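# Fill the cover's empty holes with upright screws

## Task

Take the loose screws and set each one head-up into an empty hole of the cover, so that all nine screws end up standing the same way; then release them.

## Robot and tools

Robot: two arms, left_arm and right_arm, each with six joints and a two-finger gripper. Per arm the joint order is always waist, shoulder, elbow, wrist pitch, wrist yaw, wrist roll, followed by the gripper opening. The shoulder is sign-reversed on both arms, in what you send and in everything reported. Stated ranges in the arm's own signs: waist -2.618 to 3.054, shoulder 0.000 to 3.142 (so -3.142 to 0.000 in your numbers), elbow 0.000 to 3.142, wrist pitch -1.571 to 1.571, wrist yaw -1.571 to 1.571, wrist roll -2.094 to 2.094 rad. A real end may sit up to 0.059 rad either side of these.

Frame: positions and orientations are in the scene frame. Origin is at table-top height, midway between the nominal arm bases. +z points up, +x points out over the table, and left_arm is on the +y side; image left/right does not match the arm names. Reported hand positions and quaternions (end_effector_position in metres, end_effector_quat_wxyz) can be off by a few cm, more at long reach. The reported point lies between the finger pads, about 1 cm behind the tips. Fingers point along the gripper's +z and close along its y.

Row format, shared by execute_actions and move: one flat list of 14 numbers, each in [-1, 1]. Entries 1-6 are left_arm joint offsets and entry 7 is the left opening. Entries 8-14 are the same for right_arm. Joint entries are offsets, never absolute angles. They count from the Joint targets shown at the start of that action or move, not from the previous row. They are scaled: 1.0 equals 2.224 rad for waist, shoulder and elbow, and 8.485 rad for the three wrist joints. The opening is absolute: +1 fully open, -1 closed. Other values send the fingers to where grip_measured would read that number. To keep an arm still, send 0 for its joints and repeat its current opening. A 0 opening is a real command, not a hold.

execute_actions: actions is a list of up to 15 actions. Each action is up to 15 rows, one per 1/30 s control step, and the last row repeats to fill 15 steps. An empty list only returns state and images. If any action would push a joint more than 0.059 rad beyond its range, that action is rejected for both arms. A malformed or failing first action rejects the whole call. cameras takes a list of names, ["all"], or []. If left out, you get all images for an empty list and none otherwise.

move: target is one 14-number row, or a list of up to 15 rows, all counted from the same Joint targets. The arm travels a joint-space path, so the hand curves, and nothing is avoided. speed is in rad/s for the joint with the farthest to go: 0.01 to 12.57, default 0.5, either one number or one per target. blend, in rad, rounds the corners between list targets. opening_speed is in scale units per second, at least 0.2; use it near its minimum for gentle closing. blocking=false returns after about 0.5 s while the move continues. The result adds a move: line, such as done, off_target (resting more than 0.035 rad from target), moving, held or fault, plus limits=held if steps were withheld. Done does not mean no contact. A single move lasts at most 10 s.

wait: seconds from 0 to 10. Each arm keeps its last command, and a running move continues. stop: brakes a running move, and needs braking room. zoom_image: camera is one of cam_head_left, cam_head_right, cam_high, cam_left_wrist, cam_right_wrist. region is [x0, y0, x1, y1] in pixels, at most 504x504, taken from that camera's latest image. All images are 672x504. finished_scene: scene is the current scene number. It ends the scene for good, so only call it once every screw stands upright and released.

Results: Joint positions and Joint velocities give one block per arm, in joint order, then the pad gap in m (0.094 when fully open). Joint targets are the base your next offsets count from. grip_measured is the finger opening on the command scale. Empty it reads up to about 2.7 mm wide. On a gripped hard part it reads a few mm narrower than the part, and narrower still on small round ones like screws. It tracks the command, so it will not show contact. Squeezing starts roughly 0.11 below the reading at first touch for small round parts. To release, command well above grip_measured. Also watch for these lines: "joint sent to its limit"; "joint command not followed", which means the clearance check changed targets; Tool commands; MOTOR HOT; OVER-TEMPERATURE FAULT. Joint torques are in N m, positive toward a larger angle, noisy and offset. Joints 1-3 wrap at ±28. Wrist cameras may lag while moving. A calibration line per camera is supplied; fixed cameras may have shifted up to about 2.3 degrees and 9 mm.

Motion limits: each target leads its measured angle by at most 0.339 rad (waist, shoulder, elbow) or 2.2 rad (wrists). Targets implying a hand jump over 200 mm are scaled back. Large offsets may take several actions, and tiny ones may not start. If an arm is stuck pressing or has been dragged, command its targets back past its measured positions.

Avoid: dropping screws or letting any object leave the table; releasing parts while they move; fast impacts and hard pushes; any contact or squeeze between the two arms, including gripping the other arm's fingers, which can fail the scene; holding loads or outstretched poses for long, or pressing toward unreachable poses, since heat builds even while you think and a fault folds and disables that arm. Small external nudges to loose objects can occur.

Each tool is called after ">>>" as name(argument=value, ...), one argument or row to a line, values as JSON.

## Session

>>> execute_actions(
  actions=[],
)

Scene clock: 0.00 s.
left_arm: end_effector_position=(+0.3676, +0.3699, +0.1141) grip_measured=+1.000 end_effector_quat_wxyz=(+0.610, -0.037, +0.790, +0.050) | right_arm: end_effector_position=(+0.4165, -0.2495, +0.1058) grip_measured=+1.000 end_effector_quat_wxyz=(+0.590, +0.028, +0.807, -0.004)
Joint positions: left_arm=[-0.013 -1.515 0.322 0.937 -0.165 -0.008 0.094] | right_arm=[-0.06 -1.497 0.339 0.848 -0.01 0.024 0.094]
Joint velocities: within noise
Joint torques (N m): no reading
Heat: left arm: 33 °C; right arm: 33 °C.
Joint targets: left_arm=[-0.013 -1.511 0.325 0.929 -0.165 -0.009] | right_arm=[-0.060 -1.492 0.345 0.845 -0.010 0.023]
Tool commands: left_gripper/opening=+1.0 right_gripper/opening=+1.0

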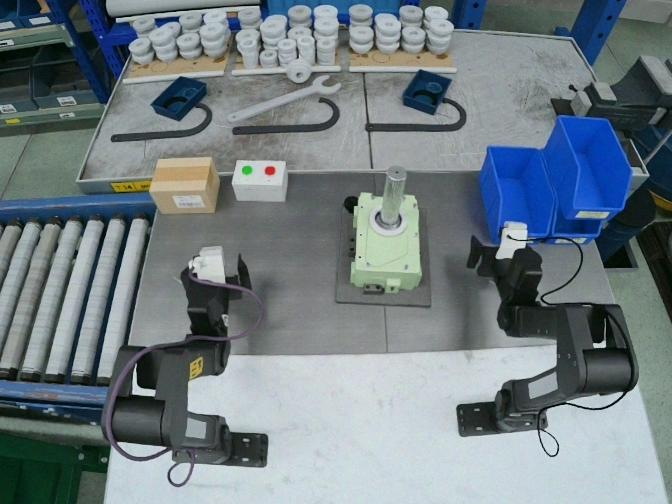

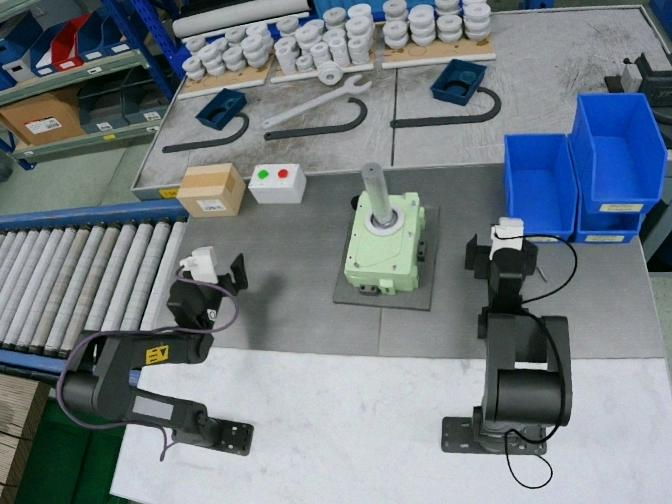

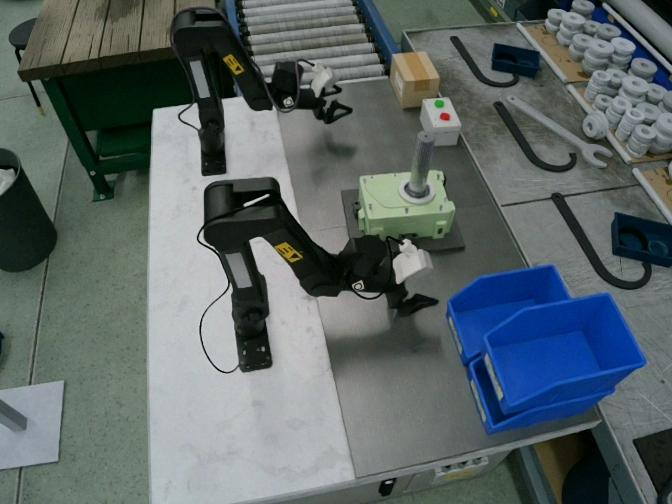

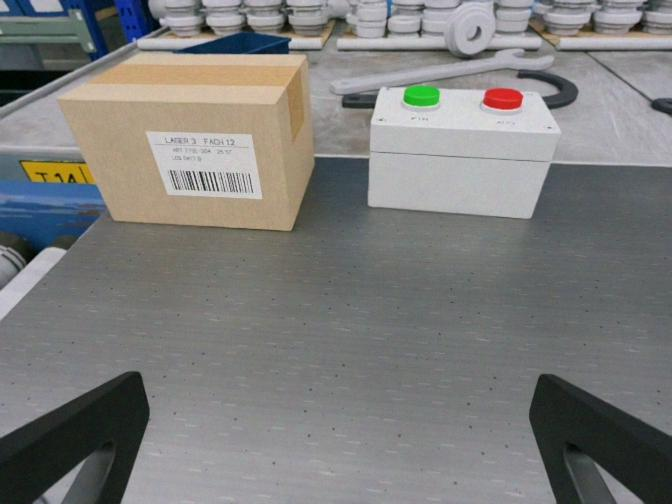

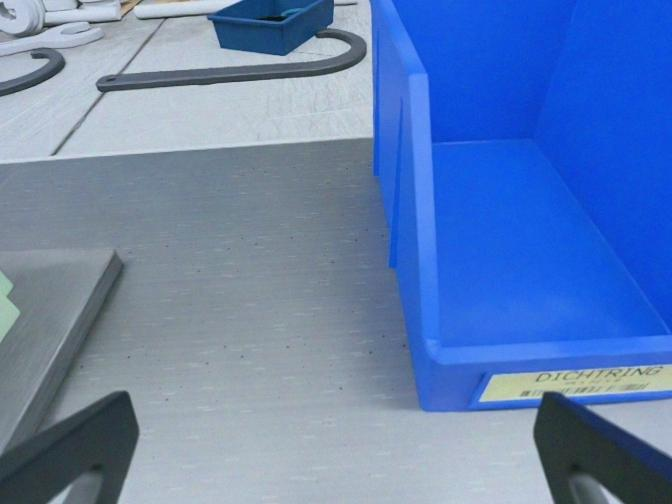

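>>> zoom_image(
  camera="cam_head_left",
  region=[320, 150, 460, 310],
)

>>> zoom_image(
  camera="cam_head_right",
  region=[320, 150, 460, 310],
)

>>> zoom_image(
  camera="cam_head_right",
  region=[420, 180, 620, 350],
)

>>> zoom_image(
  camera="cam_head_left",
  region=[130, 150, 350, 350],
)

>>> zoom_image(
  camera="cam_high",
  region=[300, 100, 500, 350],
)

>>> zoom_image(
  camera="cam_head_left",
  region=[430, 180, 620, 350],
)

Scaled by 3.150 from the camera's 672x504 image, which has a finer 960x720 frame.

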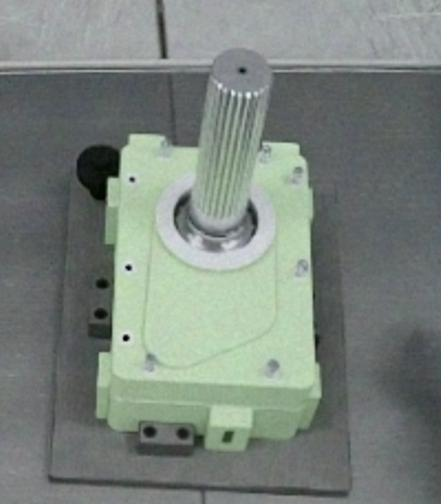

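Scaled by 3.150 from the camera's 672x504 image, which has a finer 960x720 frame.

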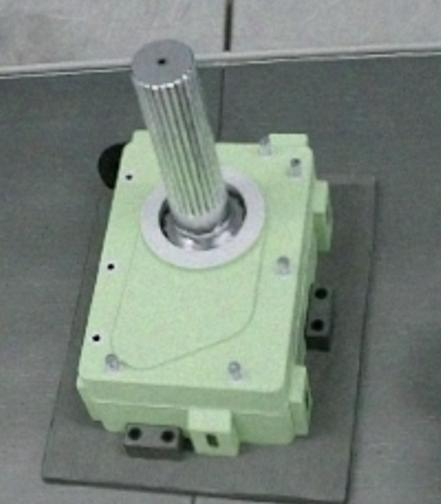

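Scaled by 2.520 from the camera's 672x504 image, which has a finer 960x720 frame.

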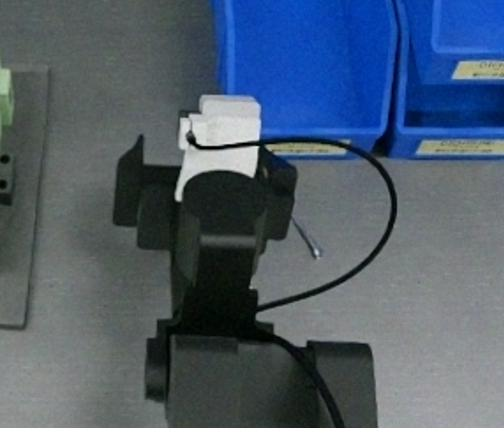

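Scaled by 2.291 from the camera's 672x504 image, which has a finer 960x720 frame.

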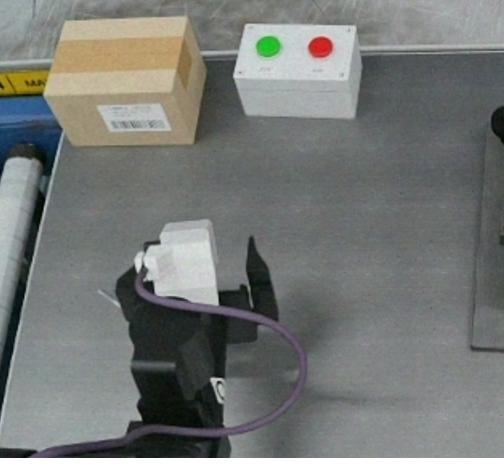

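Scaled by 2.016 from the camera's 672x504 image, which has a finer 960x720 frame.

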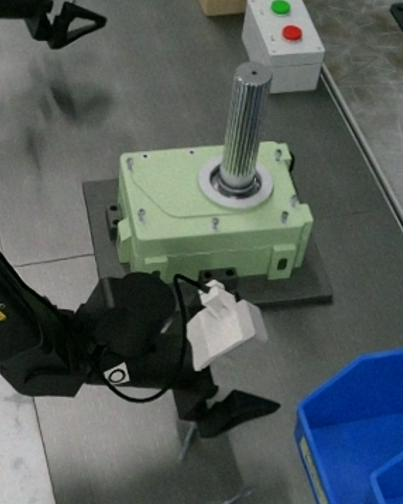

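Scaled by 2.653 from the camera's 672x504 image, which has a finer 960x720 frame.

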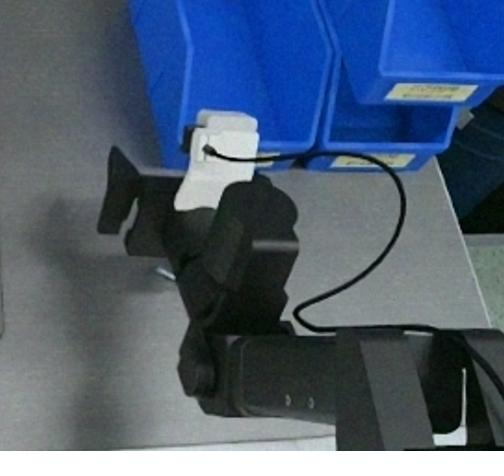

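>>> move(
  target=[0,0.2,0,-0.14,0.0194,0,1,0,0.2,0,-0.13,0,0,1],
  speed=0.8,
  cameras=["all"],
)

Scene clock: 35.93 s.
left_arm: end_effector_position=(+0.2300, +0.3484, +0.0200) grip_measured=+1.000 end_effector_quat_wxyz=(+0.291, +0.014, +0.957, -0.002) | right_arm: end_effector_position=(+0.2814, -0.2425, +0.0267) grip_measured=+1.000 end_effector_quat_wxyz=(+0.295, +0.035, +0.955, +0.001)
Joint positions: left_arm=[-0.013 -1.08 0.322 -0.223 -0.012 -0.008 0.094] | right_arm=[-0.06 -1.065 0.339 -0.246 -0.01 0.024 0.094]
Joint torques (N m): left_arm=[-0.01 3.25 6.01 1.09 0.1 -0.05] | right_arm=[0.02 3.6 6.41 1.25 -0.01 0]
Heat: left arm: 35 °C; right arm: 35 °C.
Joint targets: left_arm=[-0.013 -1.067 0.325 -0.259 -0.001 -0.009] | right_arm=[-0.060 -1.047 0.345 -0.258 -0.010 0.023]
move: off_target (left_arm); left_arm: the wrist pitch is farthest, 0.036 rad from its target
camera_calibration:
cam_left_wrist: T_world_to_cam=[[-0.00308398, -0.999994, -0.00147948, 0.349655], [-0.987096, 0.00328106, -0.160096, 0.267999], [0.1601, 0.000966658, -0.9871, 0.0708469], [0, 0, 0, 1]] pos_world=[0.254277, 0.348706, 0.113356]
cam_right_wrist: T_world_to_cam=[[-0.0656482, -0.997382, -0.030313, -0.223075], [-0.983713, 0.0697829, -0.165646, 0.339644], [0.167328, 0.0189449, -0.985719, 0.0723043], [0, 0, 0, 1]] pos_world=[0.307369, -0.247562, 0.12077]

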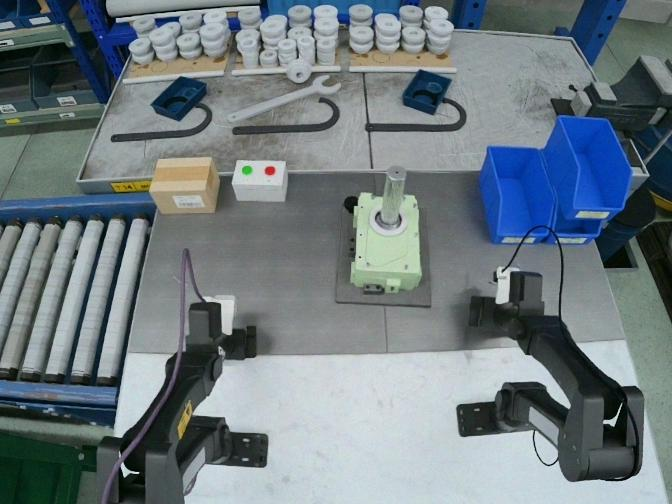

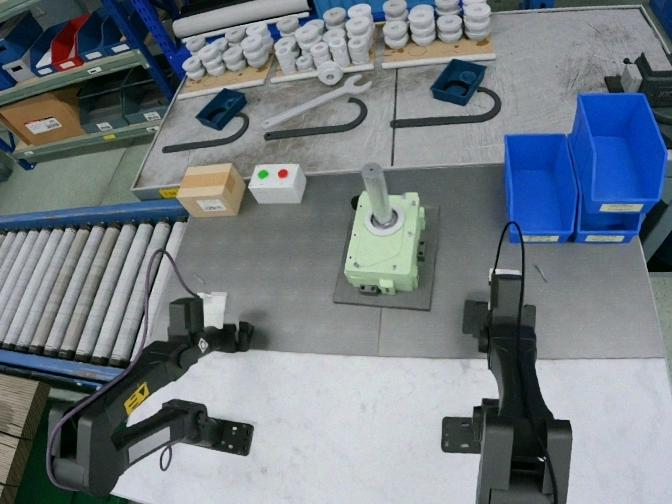

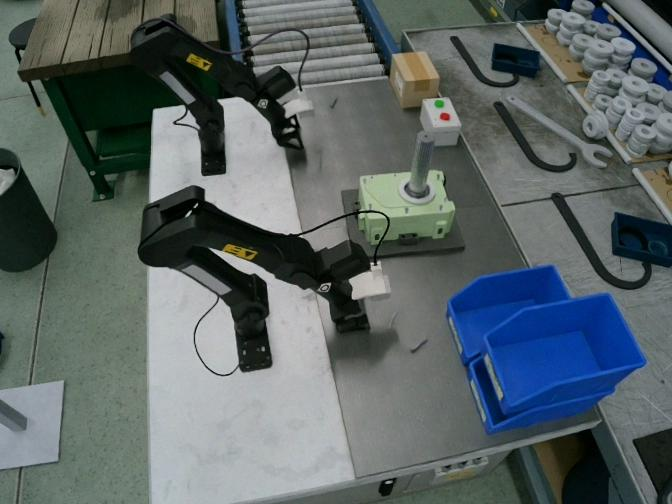

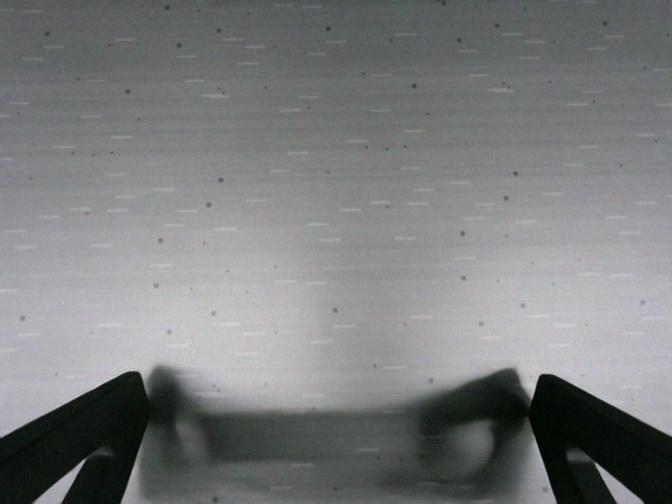

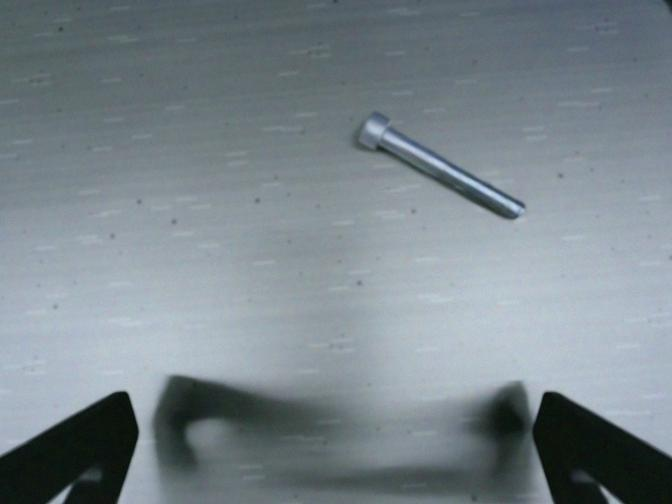

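>>> zoom_image(
  camera="cam_high",
  region=[360, 290, 460, 370],
)

>>> zoom_image(
  camera="cam_high",
  region=[290, 70, 370, 150],
)

>>> zoom_image(
  camera="cam_head_right",
  region=[160, 250, 260, 350],
)

>>> zoom_image(
  camera="cam_head_right",
  region=[460, 240, 580, 340],
)

>>> zoom_image(
  camera="cam_high",
  region=[330, 120, 480, 260],
)

Scaled by 5.040 from the camera's 672x504 image, which has a finer 960x720 frame.

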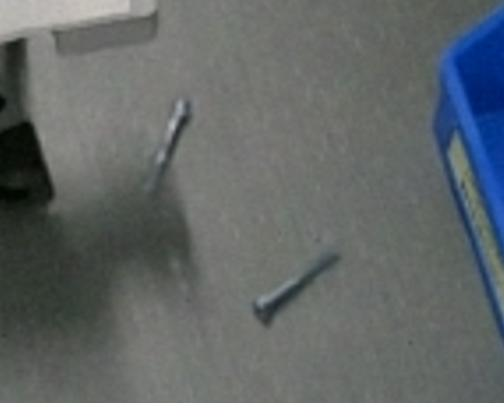

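Scaled by 6.300 from the camera's 672x504 image, which has a finer 960x720 frame.

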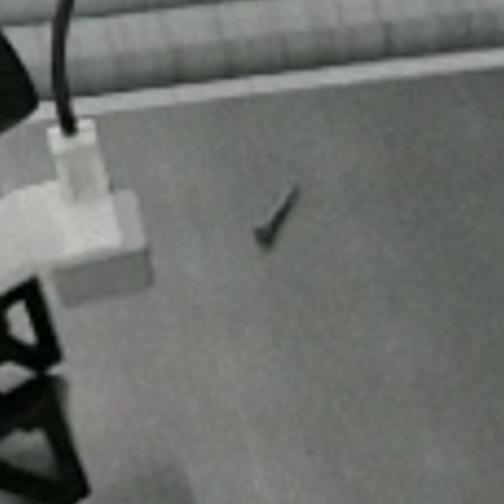

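Scaled by 5.040 from the camera's 672x504 image, which has a finer 960x720 frame.

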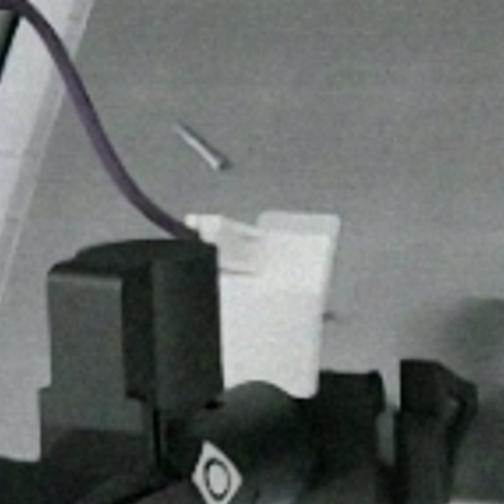

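Scaled by 4.200 from the camera's 672x504 image, which has a finer 960x720 frame.

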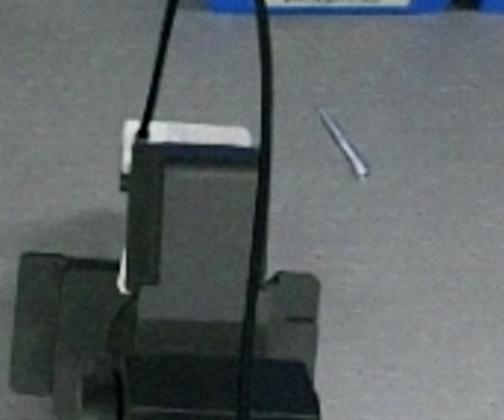

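Scaled by 3.360 from the camera's 672x504 image, which has a finer 960x720 frame.

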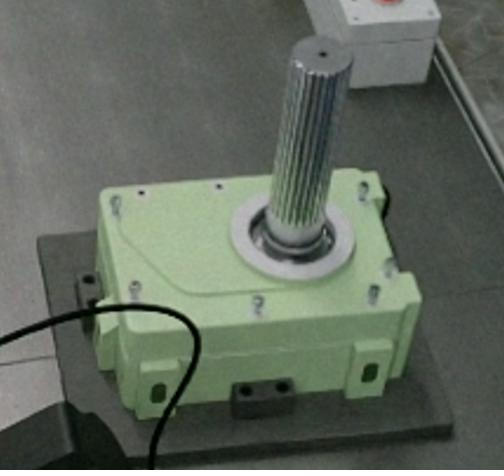

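>>> move(
  target=[0,0,0,0,0,0,1,-0.1545,-0.241,0.285,-0.0219,0.0012,-0.1052,1],
  speed=0.8,
  cameras=["all"],
)

Scene clock: 258.83 s.
left_arm: end_effector_position=(+0.2300, +0.3484, +0.0200) grip_measured=+1.000 end_effector_quat_wxyz=(+0.291, +0.014, +0.957, -0.002) | right_arm: end_effector_position=(+0.3745, -0.3755, +0.0738) grip_measured=+1.000 end_effector_quat_wxyz=(+0.208, -0.226, +0.939, -0.153)
Joint positions: left_arm=[-0.013 -1.08 0.322 -0.223 -0.012 -0.008 0.094] | right_arm=[-0.401 -1.565 0.946 -0.43 0.002 -0.866 0.094]
Joint torques (N m): left_arm=[-0.14 3.34 5.98 1.1 0.11 -0.06] | right_arm=[-0.21 5.44 8.55 1.02 -0.02 -0.06]
Heat: left arm: 33 °C; right arm: 34 °C.
Joint targets: left_arm=[-0.013 -1.067 0.325 -0.259 -0.001 -0.009] | right_arm=[-0.404 -1.583 0.979 -0.444 0.001 -0.869]
move: off_target (left_arm); left_arm: the wrist pitch is farthest, 0.036 rad from its target
camera_calibration:
cam_left_wrist: T_world_to_cam=[[-0.00308398, -0.999994, -0.00147948, 0.349655], [-0.987096, 0.00328106, -0.160096, 0.267999], [0.1601, 0.000966658, -0.9871, 0.0708469], [0, 0, 0, 1]] pos_world=[0.254277, 0.348706, 0.113356]
cam_right_wrist: T_world_to_cam=[[0.360929, -0.854978, 0.372483, -0.484185], [-0.92967, -0.361453, 0.0711734, 0.248729], [0.0737834, -0.371975, -0.925306, -0.0104409], [0, 0, 0, 1]] pos_world=[0.406763, -0.327948, 0.152987]

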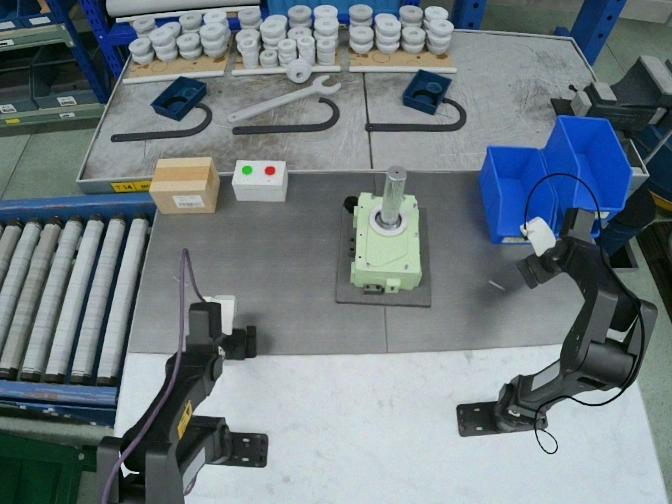

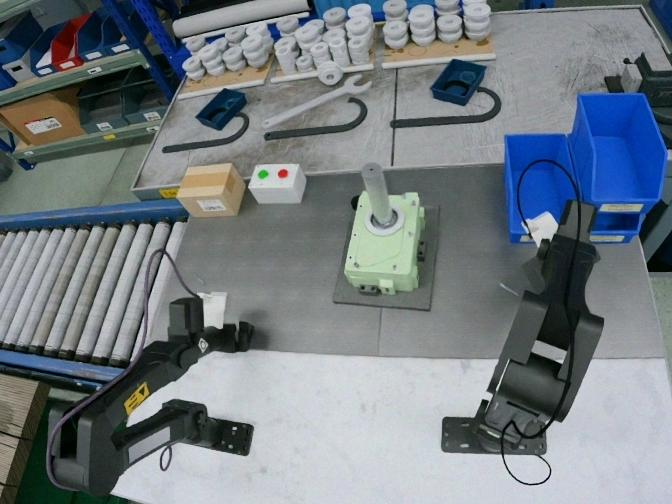

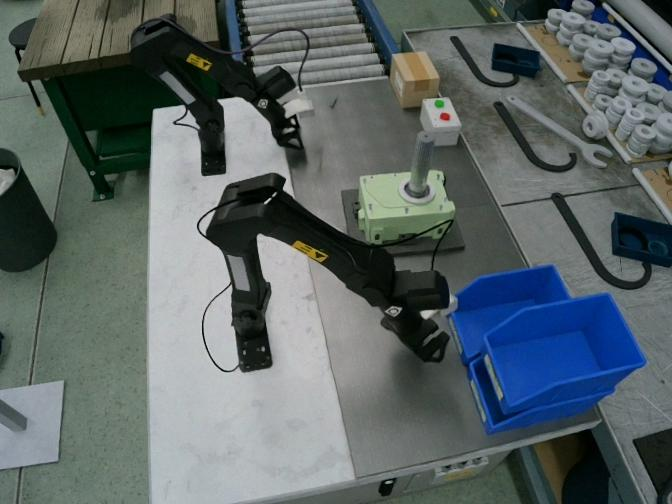

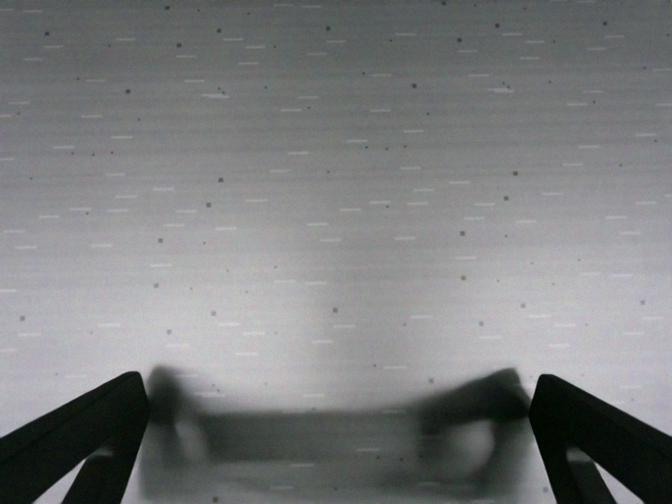

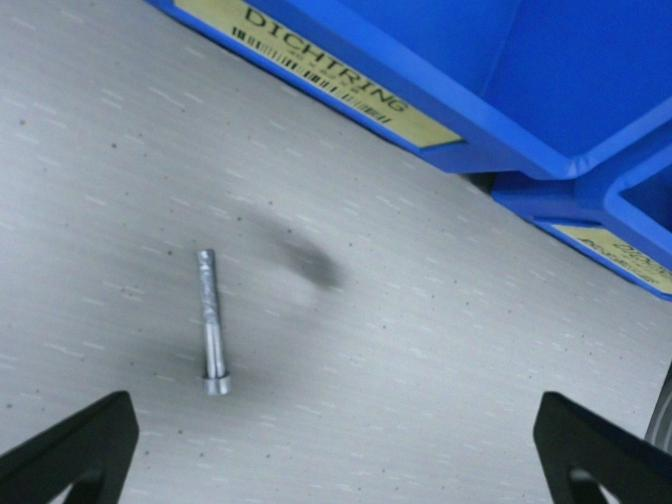

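>>> move(
  target=[0,0,0,0,0,0,1,0.0301,-0.031,-0.0542,0.0223,0,0.0024,0.2],
  cameras=["cam_right_wrist"],
)

Scene clock: 312.73 s.
left_arm: end_effector_position=(+0.2300, +0.3484, +0.0200) grip_measured=+1.000 end_effector_quat_wxyz=(+0.291, +0.014, +0.957, -0.002) | right_arm: end_effector_position=(+0.3895, -0.3568, +0.0427) grip_measured=+0.202 end_effector_quat_wxyz=(+0.221, -0.249, +0.931, -0.151)
Joint positions: left_arm=[-0.013 -1.08 0.322 -0.223 -0.012 -0.008 0.094] | right_arm=[-0.34 -1.638 0.874 -0.266 0.003 -0.857 0.056]
Joint torques (N m): left_arm=[0.08 3.22 6.05 1.09 0.13 -0.03] | right_arm=[0.32 6.15 4.77 1.41 -0.03 0.08]
Heat: left arm: 33 °C; right arm: 33 °C.
Joint targets: left_arm=[-0.013 -1.067 0.325 -0.259 -0.001 -0.009] | right_arm=[-0.337 -1.652 0.858 -0.255 0.000 -0.849]
move: off_target (left_arm); left_arm: the wrist pitch is farthest, 0.036 rad from its target
camera_calibration:
cam_right_wrist: T_world_to_cam=[[0.397856, -0.833873, 0.382579, -0.469331], [-0.910711, -0.409402, 0.0547405, 0.247733], [0.110982, -0.370198, -0.9223, -0.0473664], [0, 0, 0, 1]] pos_world=[0.417597, -0.307475, 0.122309]
Images, in order (width x height): cam_right_wrist 672x504.

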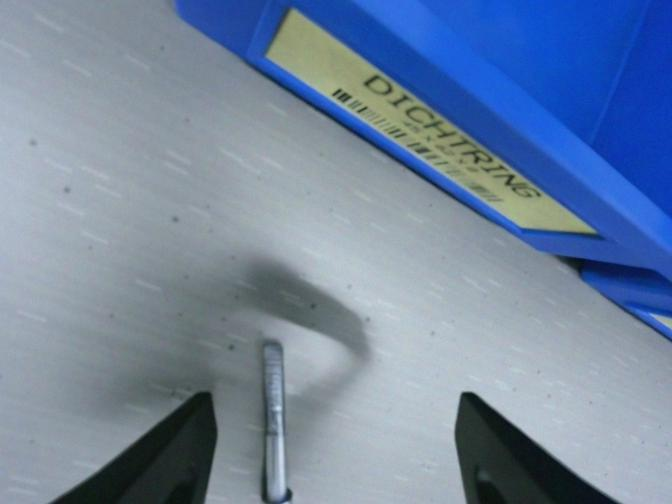

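>>> move(
  target=[0,0,0,0,0,0,1,-0.0085,-0.0148,-0.047,0.0162,0,0,0.2],
  speed=0.15,
  cameras=["cam_right_wrist","cam_high"],
)

Scene clock: 339.00 s.
left_arm: end_effector_position=(+0.2300, +0.3484, +0.0200) grip_measured=+1.000 end_effector_quat_wxyz=(+0.291, +0.014, +0.957, -0.002) | right_arm: end_effector_position=(+0.3941, -0.3603, +0.0358) grip_measured=+0.201 end_effector_quat_wxyz=(+0.252, -0.242, +0.922, -0.168)
Joint positions: left_arm=[-0.013 -1.08 0.322 -0.223 -0.012 -0.008 0.094] | right_arm=[-0.349 -1.641 0.797 -0.111 -0.006 -0.853 0.056]
Joint torques (N m): left_arm=[0.01 3.4 6.05 1.1 0.1 -0.02] | right_arm=[-0.47 3.62 2.77 1.29 0.06 0.05]
Heat: left arm: 33 °C; right arm: 34 °C.
Joint targets: left_arm=[-0.013 -1.067 0.325 -0.259 -0.001 -0.009] | right_arm=[-0.356 -1.685 0.754 -0.118 0.000 -0.849]
move: off_target (left_arm, right_arm); left_arm: the wrist pitch is farthest, 0.036 rad from its target; right_arm: the shoulder is farthest, 0.044 rad from its target
camera_calibration:
cam_right_wrist: T_world_to_cam=[[0.362503, -0.830118, 0.423669, -0.457578], [-0.915251, -0.402838, -0.00618948, 0.257306], [0.175808, -0.38552, -0.905796, -0.0872934], [0, 0, 0, 1]] pos_world=[0.416719, -0.309844, 0.116384]
Images, in order (width x height): cam_high 672x504, cam_right_wrist 672x504.

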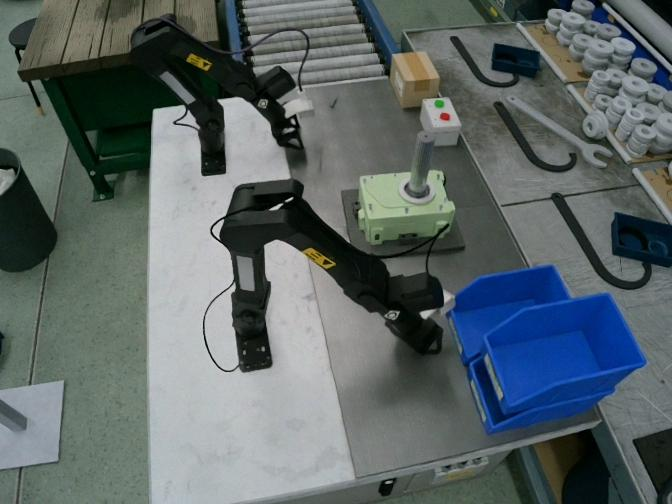

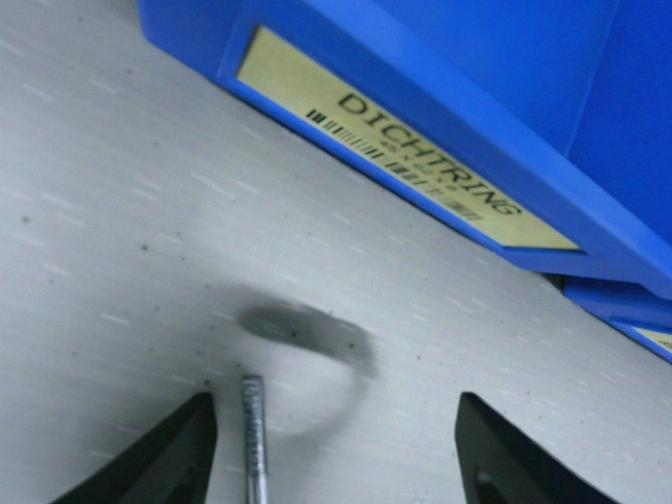

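>>> zoom_image(
  camera="cam_high",
  region=[370, 260, 500, 380],
)

>>> zoom_image(
  camera="cam_right_wrist",
  region=[0, 300, 672, 504],
)

Scaled by 3.877 from the camera's 672x504 image, which has a finer 960x720 frame.

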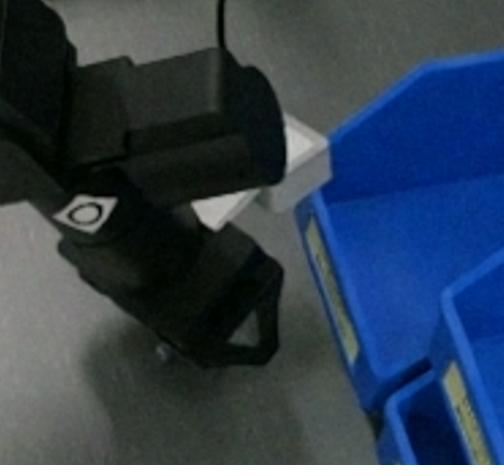

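Region (0, 300, 672, 504) is 672x204 pixels. A region can be at most 504 by 504 pixels.

>>> move(
  target=[
    [0,0,0,0,0,0,1,0,0.055,0,0,0,0,0.2],
    [0,0,0,0,0,0,1,-0.1326,-0.0124,0.1023,-0.0422,-0.072,-0.0159,0.2],
  ],
  speed=0.4,
  cameras=["cam_right_wrist","cam_high","cam_head_right"],
)

>>> zoom_image(
  camera="cam_high",
  region=[370, 260, 500, 380],
)

Scene clock: 428.13 s.
left_arm: end_effector_position=(+0.2300, +0.3484, +0.0200) grip_measured=+1.000 end_effector_quat_wxyz=(+0.291, +0.014, +0.957, -0.002) | right_arm: end_effector_position=(+0.3682, -0.3609, +0.0556) grip_measured=+0.201 end_effector_quat_wxyz=(+0.328, -0.211, +0.918, +0.071)
Joint positions: left_arm=[-0.013 -1.08 0.322 -0.223 -0.012 -0.008 0.094] | right_arm=[-0.646 -1.692 0.949 -0.46 -0.591 -0.978 0.056]
Joint torques (N m): left_arm=[0.08 3.26 5.97 1.04 0.08 0] | right_arm=[-0.31 5.86 8.02 0.7 -0.52 -0.04]
Heat: left arm: 33 °C; right arm: 35 °C.
Joint targets: left_arm=[-0.013 -1.067 0.325 -0.259 -0.001 -0.009] | right_arm=[-0.650 -1.713 0.981 -0.476 -0.611 -0.984]
move: off_target (left_arm); left_arm: the wrist pitch is farthest, 0.036 rad from its target
camera_calibration:
cam_right_wrist: T_world_to_cam=[[0.435506, -0.900186, -0.000459017, -0.485661], [-0.871945, -0.421716, -0.248731, 0.224243], [0.223711, 0.108724, -0.968572, 0.0992221], [0, 0, 0, 1]] pos_world=[0.384839, -0.353406, 0.151657]
Images, in order (width x height): cam_head_right 672x504, cam_high 672x504, cam_right_wrist 672x504.

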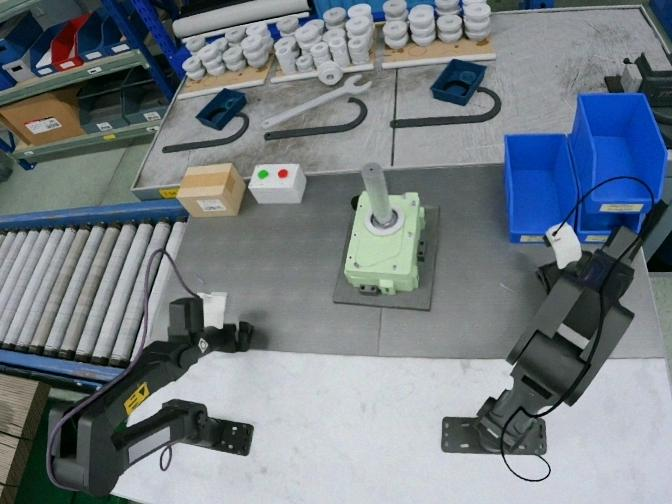

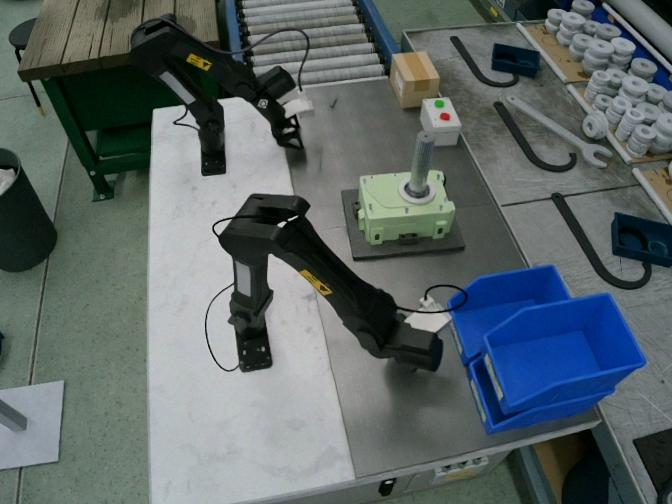

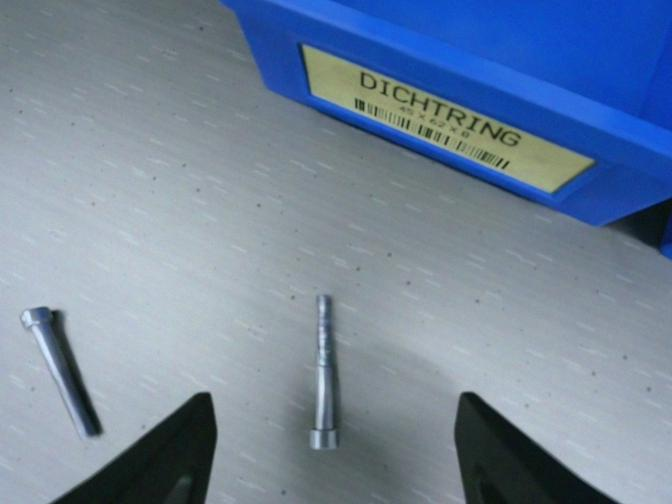

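Scaled by 3.877 from the camera's 672x504 image, which has a finer 960x720 frame.

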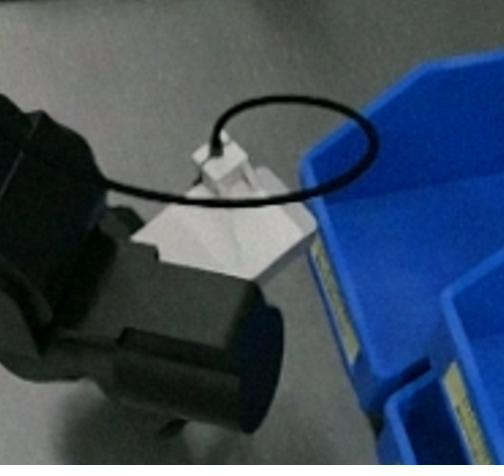

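>>> move(
  target=[0,0,0,0,0,0,1,0.0319,-0.0488,-0.0342,0.0202,0.0078,0,0.2],
  speed=0.25,
  cameras=["cam_right_wrist","cam_high","cam_head_right"],
)

>>> zoom_image(
  camera="cam_high",
  region=[370, 260, 500, 380],
)

Scene clock: 460.63 s.
left_arm: end_effector_position=(+0.2300, +0.3484, +0.0200) grip_measured=+1.000 end_effector_quat_wxyz=(+0.291, +0.014, +0.957, -0.002) | right_arm: end_effector_position=(+0.3850, -0.3548, +0.0254) grip_measured=+0.201 end_effector_quat_wxyz=(+0.321, -0.239, +0.915, +0.058)
Joint positions: left_arm=[-0.013 -1.08 0.322 -0.223 -0.012 -0.008 0.094] | right_arm=[-0.59 -1.788 0.931 -0.322 -0.553 -0.98 0.056]
Joint torques (N m): left_arm=[-0.05 3.22 6.01 1.1 0.12 -0.04] | right_arm=[0.83 5.44 3.54 1.09 -0.21 -0.05]
Heat: left arm: 33 °C; right arm: 32 °C.
Joint targets: left_arm=[-0.013 -1.067 0.325 -0.259 -0.001 -0.009] | right_arm=[-0.580 -1.821 0.905 -0.304 -0.544 -0.984]
move: off_target (left_arm); left_arm: the wrist pitch is farthest, 0.036 rad from its target
camera_calibration:
cam_right_wrist: T_world_to_cam=[[0.474934, -0.879202, 0.0379685, -0.496258], [-0.852286, -0.470284, -0.229, 0.208648], [0.219193, 0.0763999, -0.972686, 0.055888], [0, 0, 0, 1]] pos_world=[0.401268, -0.342457, 0.120984]
Images, in order (width x height): cam_head_right 672x504, cam_high 672x504, cam_right_wrist 672x504.

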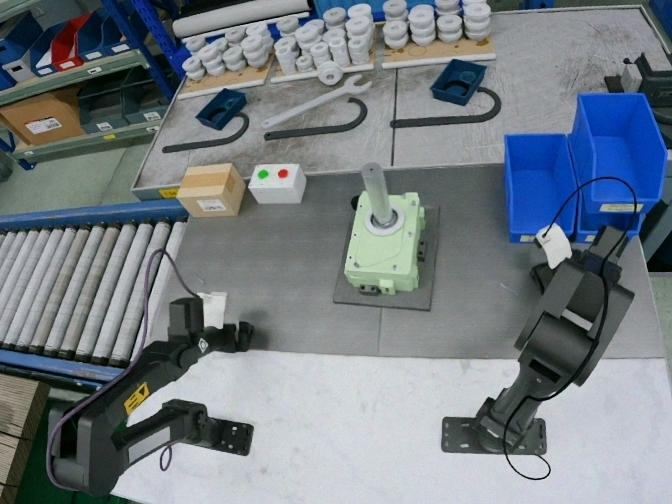

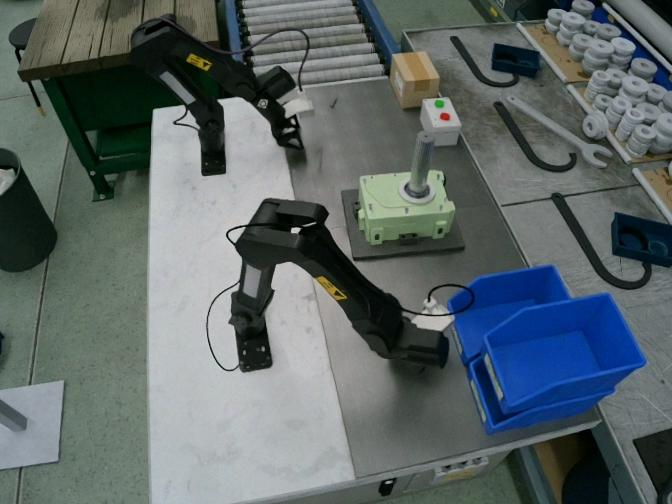

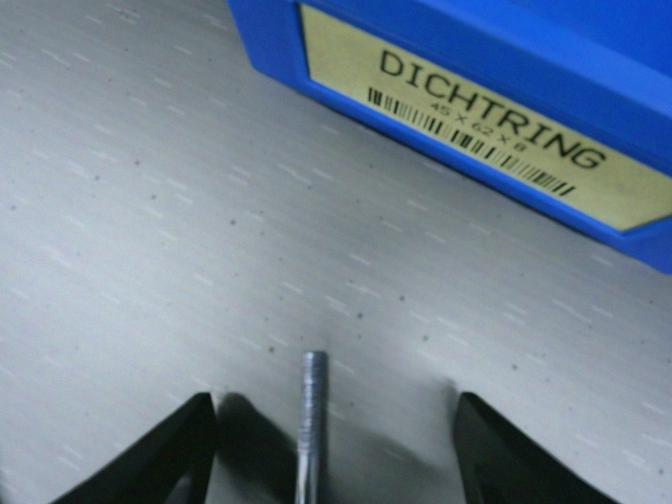

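Scaled by 3.877 from the camera's 672x504 image, which has a finer 960x720 frame.

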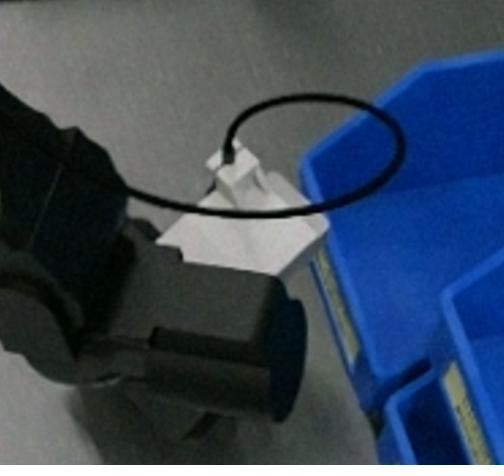

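>>> move(
  target=[0,0,0,0,0,0,1,0,-0.004,-0.0209,0.0066,0,0,0.2],
  speed=0.15,
  cameras=["cam_right_wrist"],
)

Scene clock: 488.10 s.
left_arm: end_effector_position=(+0.2300, +0.3484, +0.0200) grip_measured=+1.000 end_effector_quat_wxyz=(+0.291, +0.014, +0.957, -0.002) | right_arm: end_effector_position=(+0.3892, -0.3519, +0.0247) grip_measured=+0.201 end_effector_quat_wxyz=(+0.344, -0.245, +0.905, +0.055)
Joint positions: left_arm=[-0.013 -1.08 0.322 -0.223 -0.012 -0.008 0.094] | right_arm=[-0.59 -1.788 0.896 -0.247 -0.584 -0.98 0.056]
Joint torques (N m): left_arm=[-0.01 3.47 6.04 1.12 0.12 -0.05] | right_arm=[0.83 4.64 2.95 0.98 0.12 -0.05]
Heat: left arm: 33 °C; right arm: 32 °C.
Joint targets: left_arm=[-0.013 -1.067 0.325 -0.259 -0.001 -0.009] | right_arm=[-0.580 -1.830 0.858 -0.248 -0.544 -0.984]
move: off_target (left_arm, right_arm); left_arm: the wrist pitch is farthest, 0.036 rad from its target; right_arm: the shoulder is farthest, 0.042 rad from its target
camera_calibration:
cam_right_wrist: T_world_to_cam=[[0.483341, -0.873331, 0.0606182, -0.497423], [-0.833983, -0.480406, -0.271446, 0.203673], [0.266183, 0.0806464, -0.960543, 0.0369472], [0, 0, 0, 1]] pos_world=[0.40045, -0.339549, 0.120928]
Images, in order (width x height): cam_right_wrist 672x504.

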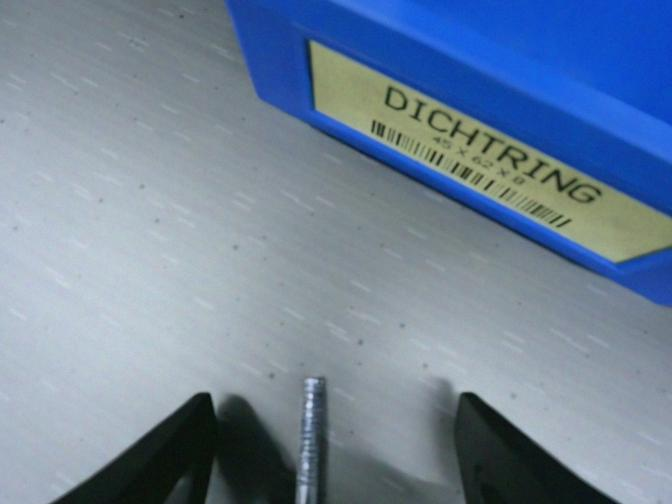

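>>> move(
  target=[0,0,0,0,0,0,1,0,0.036,-0.0072,-0.0017,0,0,0.2],
  speed=0.2,
  cameras=["cam_right_wrist"],
)

Scene clock: 511.33 s.
left_arm: end_effector_position=(+0.2300, +0.3484, +0.0200) grip_measured=+1.000 end_effector_quat_wxyz=(+0.291, +0.014, +0.957, -0.002) | right_arm: end_effector_position=(+0.3878, -0.3512, +0.0266) grip_measured=+0.201 end_effector_quat_wxyz=(+0.346, -0.249, +0.903, +0.044)
Joint positions: left_arm=[-0.013 -1.08 0.322 -0.223 -0.012 -0.008 0.094] | right_arm=[-0.586 -1.766 0.874 -0.226 -0.572 -0.98 0.056]
Joint torques (N m): left_arm=[-0.03 3.25 6 1.07 0.1 -0.03] | right_arm=[0.53 9.35 3.14 0.61 -0.01 -0.05]
Heat: left arm: 33 °C; right arm: 33 °C.
Joint targets: left_arm=[-0.013 -1.067 0.325 -0.259 -0.001 -0.009] | right_arm=[-0.579 -1.750 0.842 -0.263 -0.544 -0.984]
move: off_target (left_arm, right_arm); left_arm: the wrist pitch is farthest, 0.036 rad from its target; right_arm: the wrist pitch is farthest, 0.036 rad from its target
camera_calibration:
cam_right_wrist: T_world_to_cam=[[0.481875, -0.872265, 0.083371, -0.495983], [-0.831273, -0.48516, -0.271301, 0.200667], [0.277095, 0.061429, -0.958877, 0.0281124], [0, 0, 0, 1]] pos_world=[0.398021, -0.336999, 0.122748]
Images, in order (width x height): cam_right_wrist 672x504.

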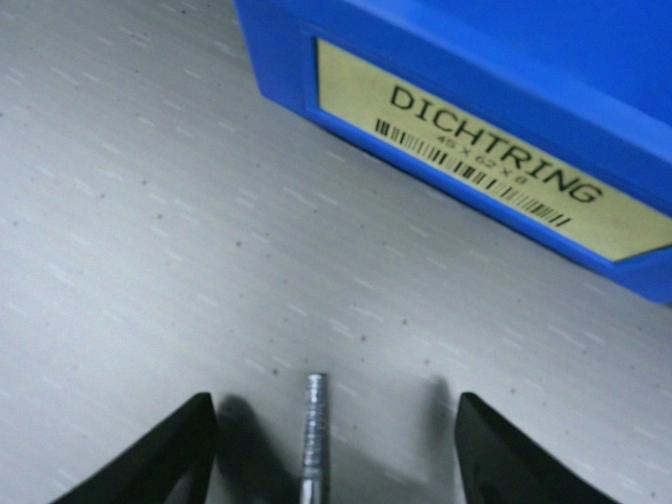

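>>> move(
  target=[0,0,0,0,0,0,1,0,0,0,0,0,0,-1],
  opening_speed=0.6,
  cameras=["cam_right_wrist"],
)

Scene clock: 519.13 s.
left_arm: end_effector_position=(+0.2300, +0.3484, +0.0200) grip_measured=+1.000 end_effector_quat_wxyz=(+0.291, +0.014, +0.957, -0.002) | right_arm: end_effector_position=(+0.3826, -0.3441, +0.0247) grip_measured=-0.943 end_effector_quat_wxyz=(+0.340, -0.248, +0.905, +0.060)
Joint positions: left_arm=[-0.013 -1.08 0.322 -0.223 -0.012 -0.008 0.094] | right_arm=[-0.582 -1.762 0.868 -0.255 -0.584 -0.98 0.003]
Joint torques (N m): left_arm=[-0.06 3.26 6 1.07 0.11 -0.06] | right_arm=[0.23 8.9 3.51 0.87 0.1 -0.05]
Heat: left arm: 33 °C; right arm: 32 °C.
Joint targets: left_arm=[-0.013 -1.067 0.325 -0.259 -0.001 -0.009] | right_arm=[-0.579 -1.750 0.842 -0.263 -0.544 -0.984]
move: off_target (left_arm, right_arm); left_arm: the wrist pitch is farthest, 0.036 rad from its target; right_arm: the wrist yaw is farthest, 0.040 rad from its target
camera_calibration:
cam_right_wrist: T_world_to_cam=[[0.490928, -0.869681, 0.0514312, -0.488798], [-0.832298, -0.485633, -0.267284, 0.199418], [0.257428, 0.0884111, -0.962244, 0.0441439], [0, 0, 0, 1]] pos_world=[0.394576, -0.332157, 0.120918]
Images, in order (width x height): cam_right_wrist 672x504.

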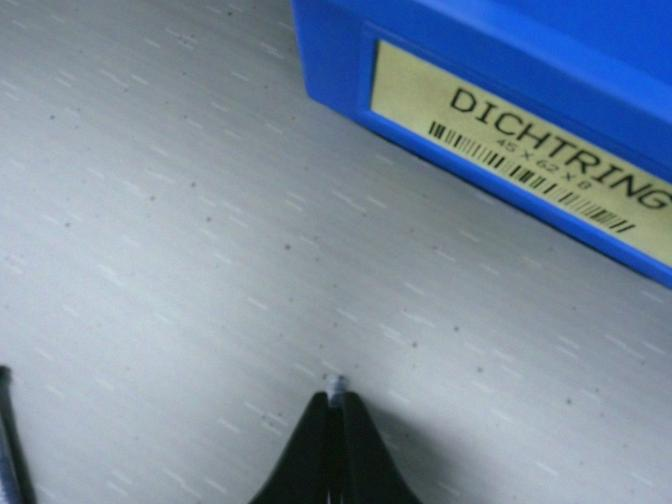

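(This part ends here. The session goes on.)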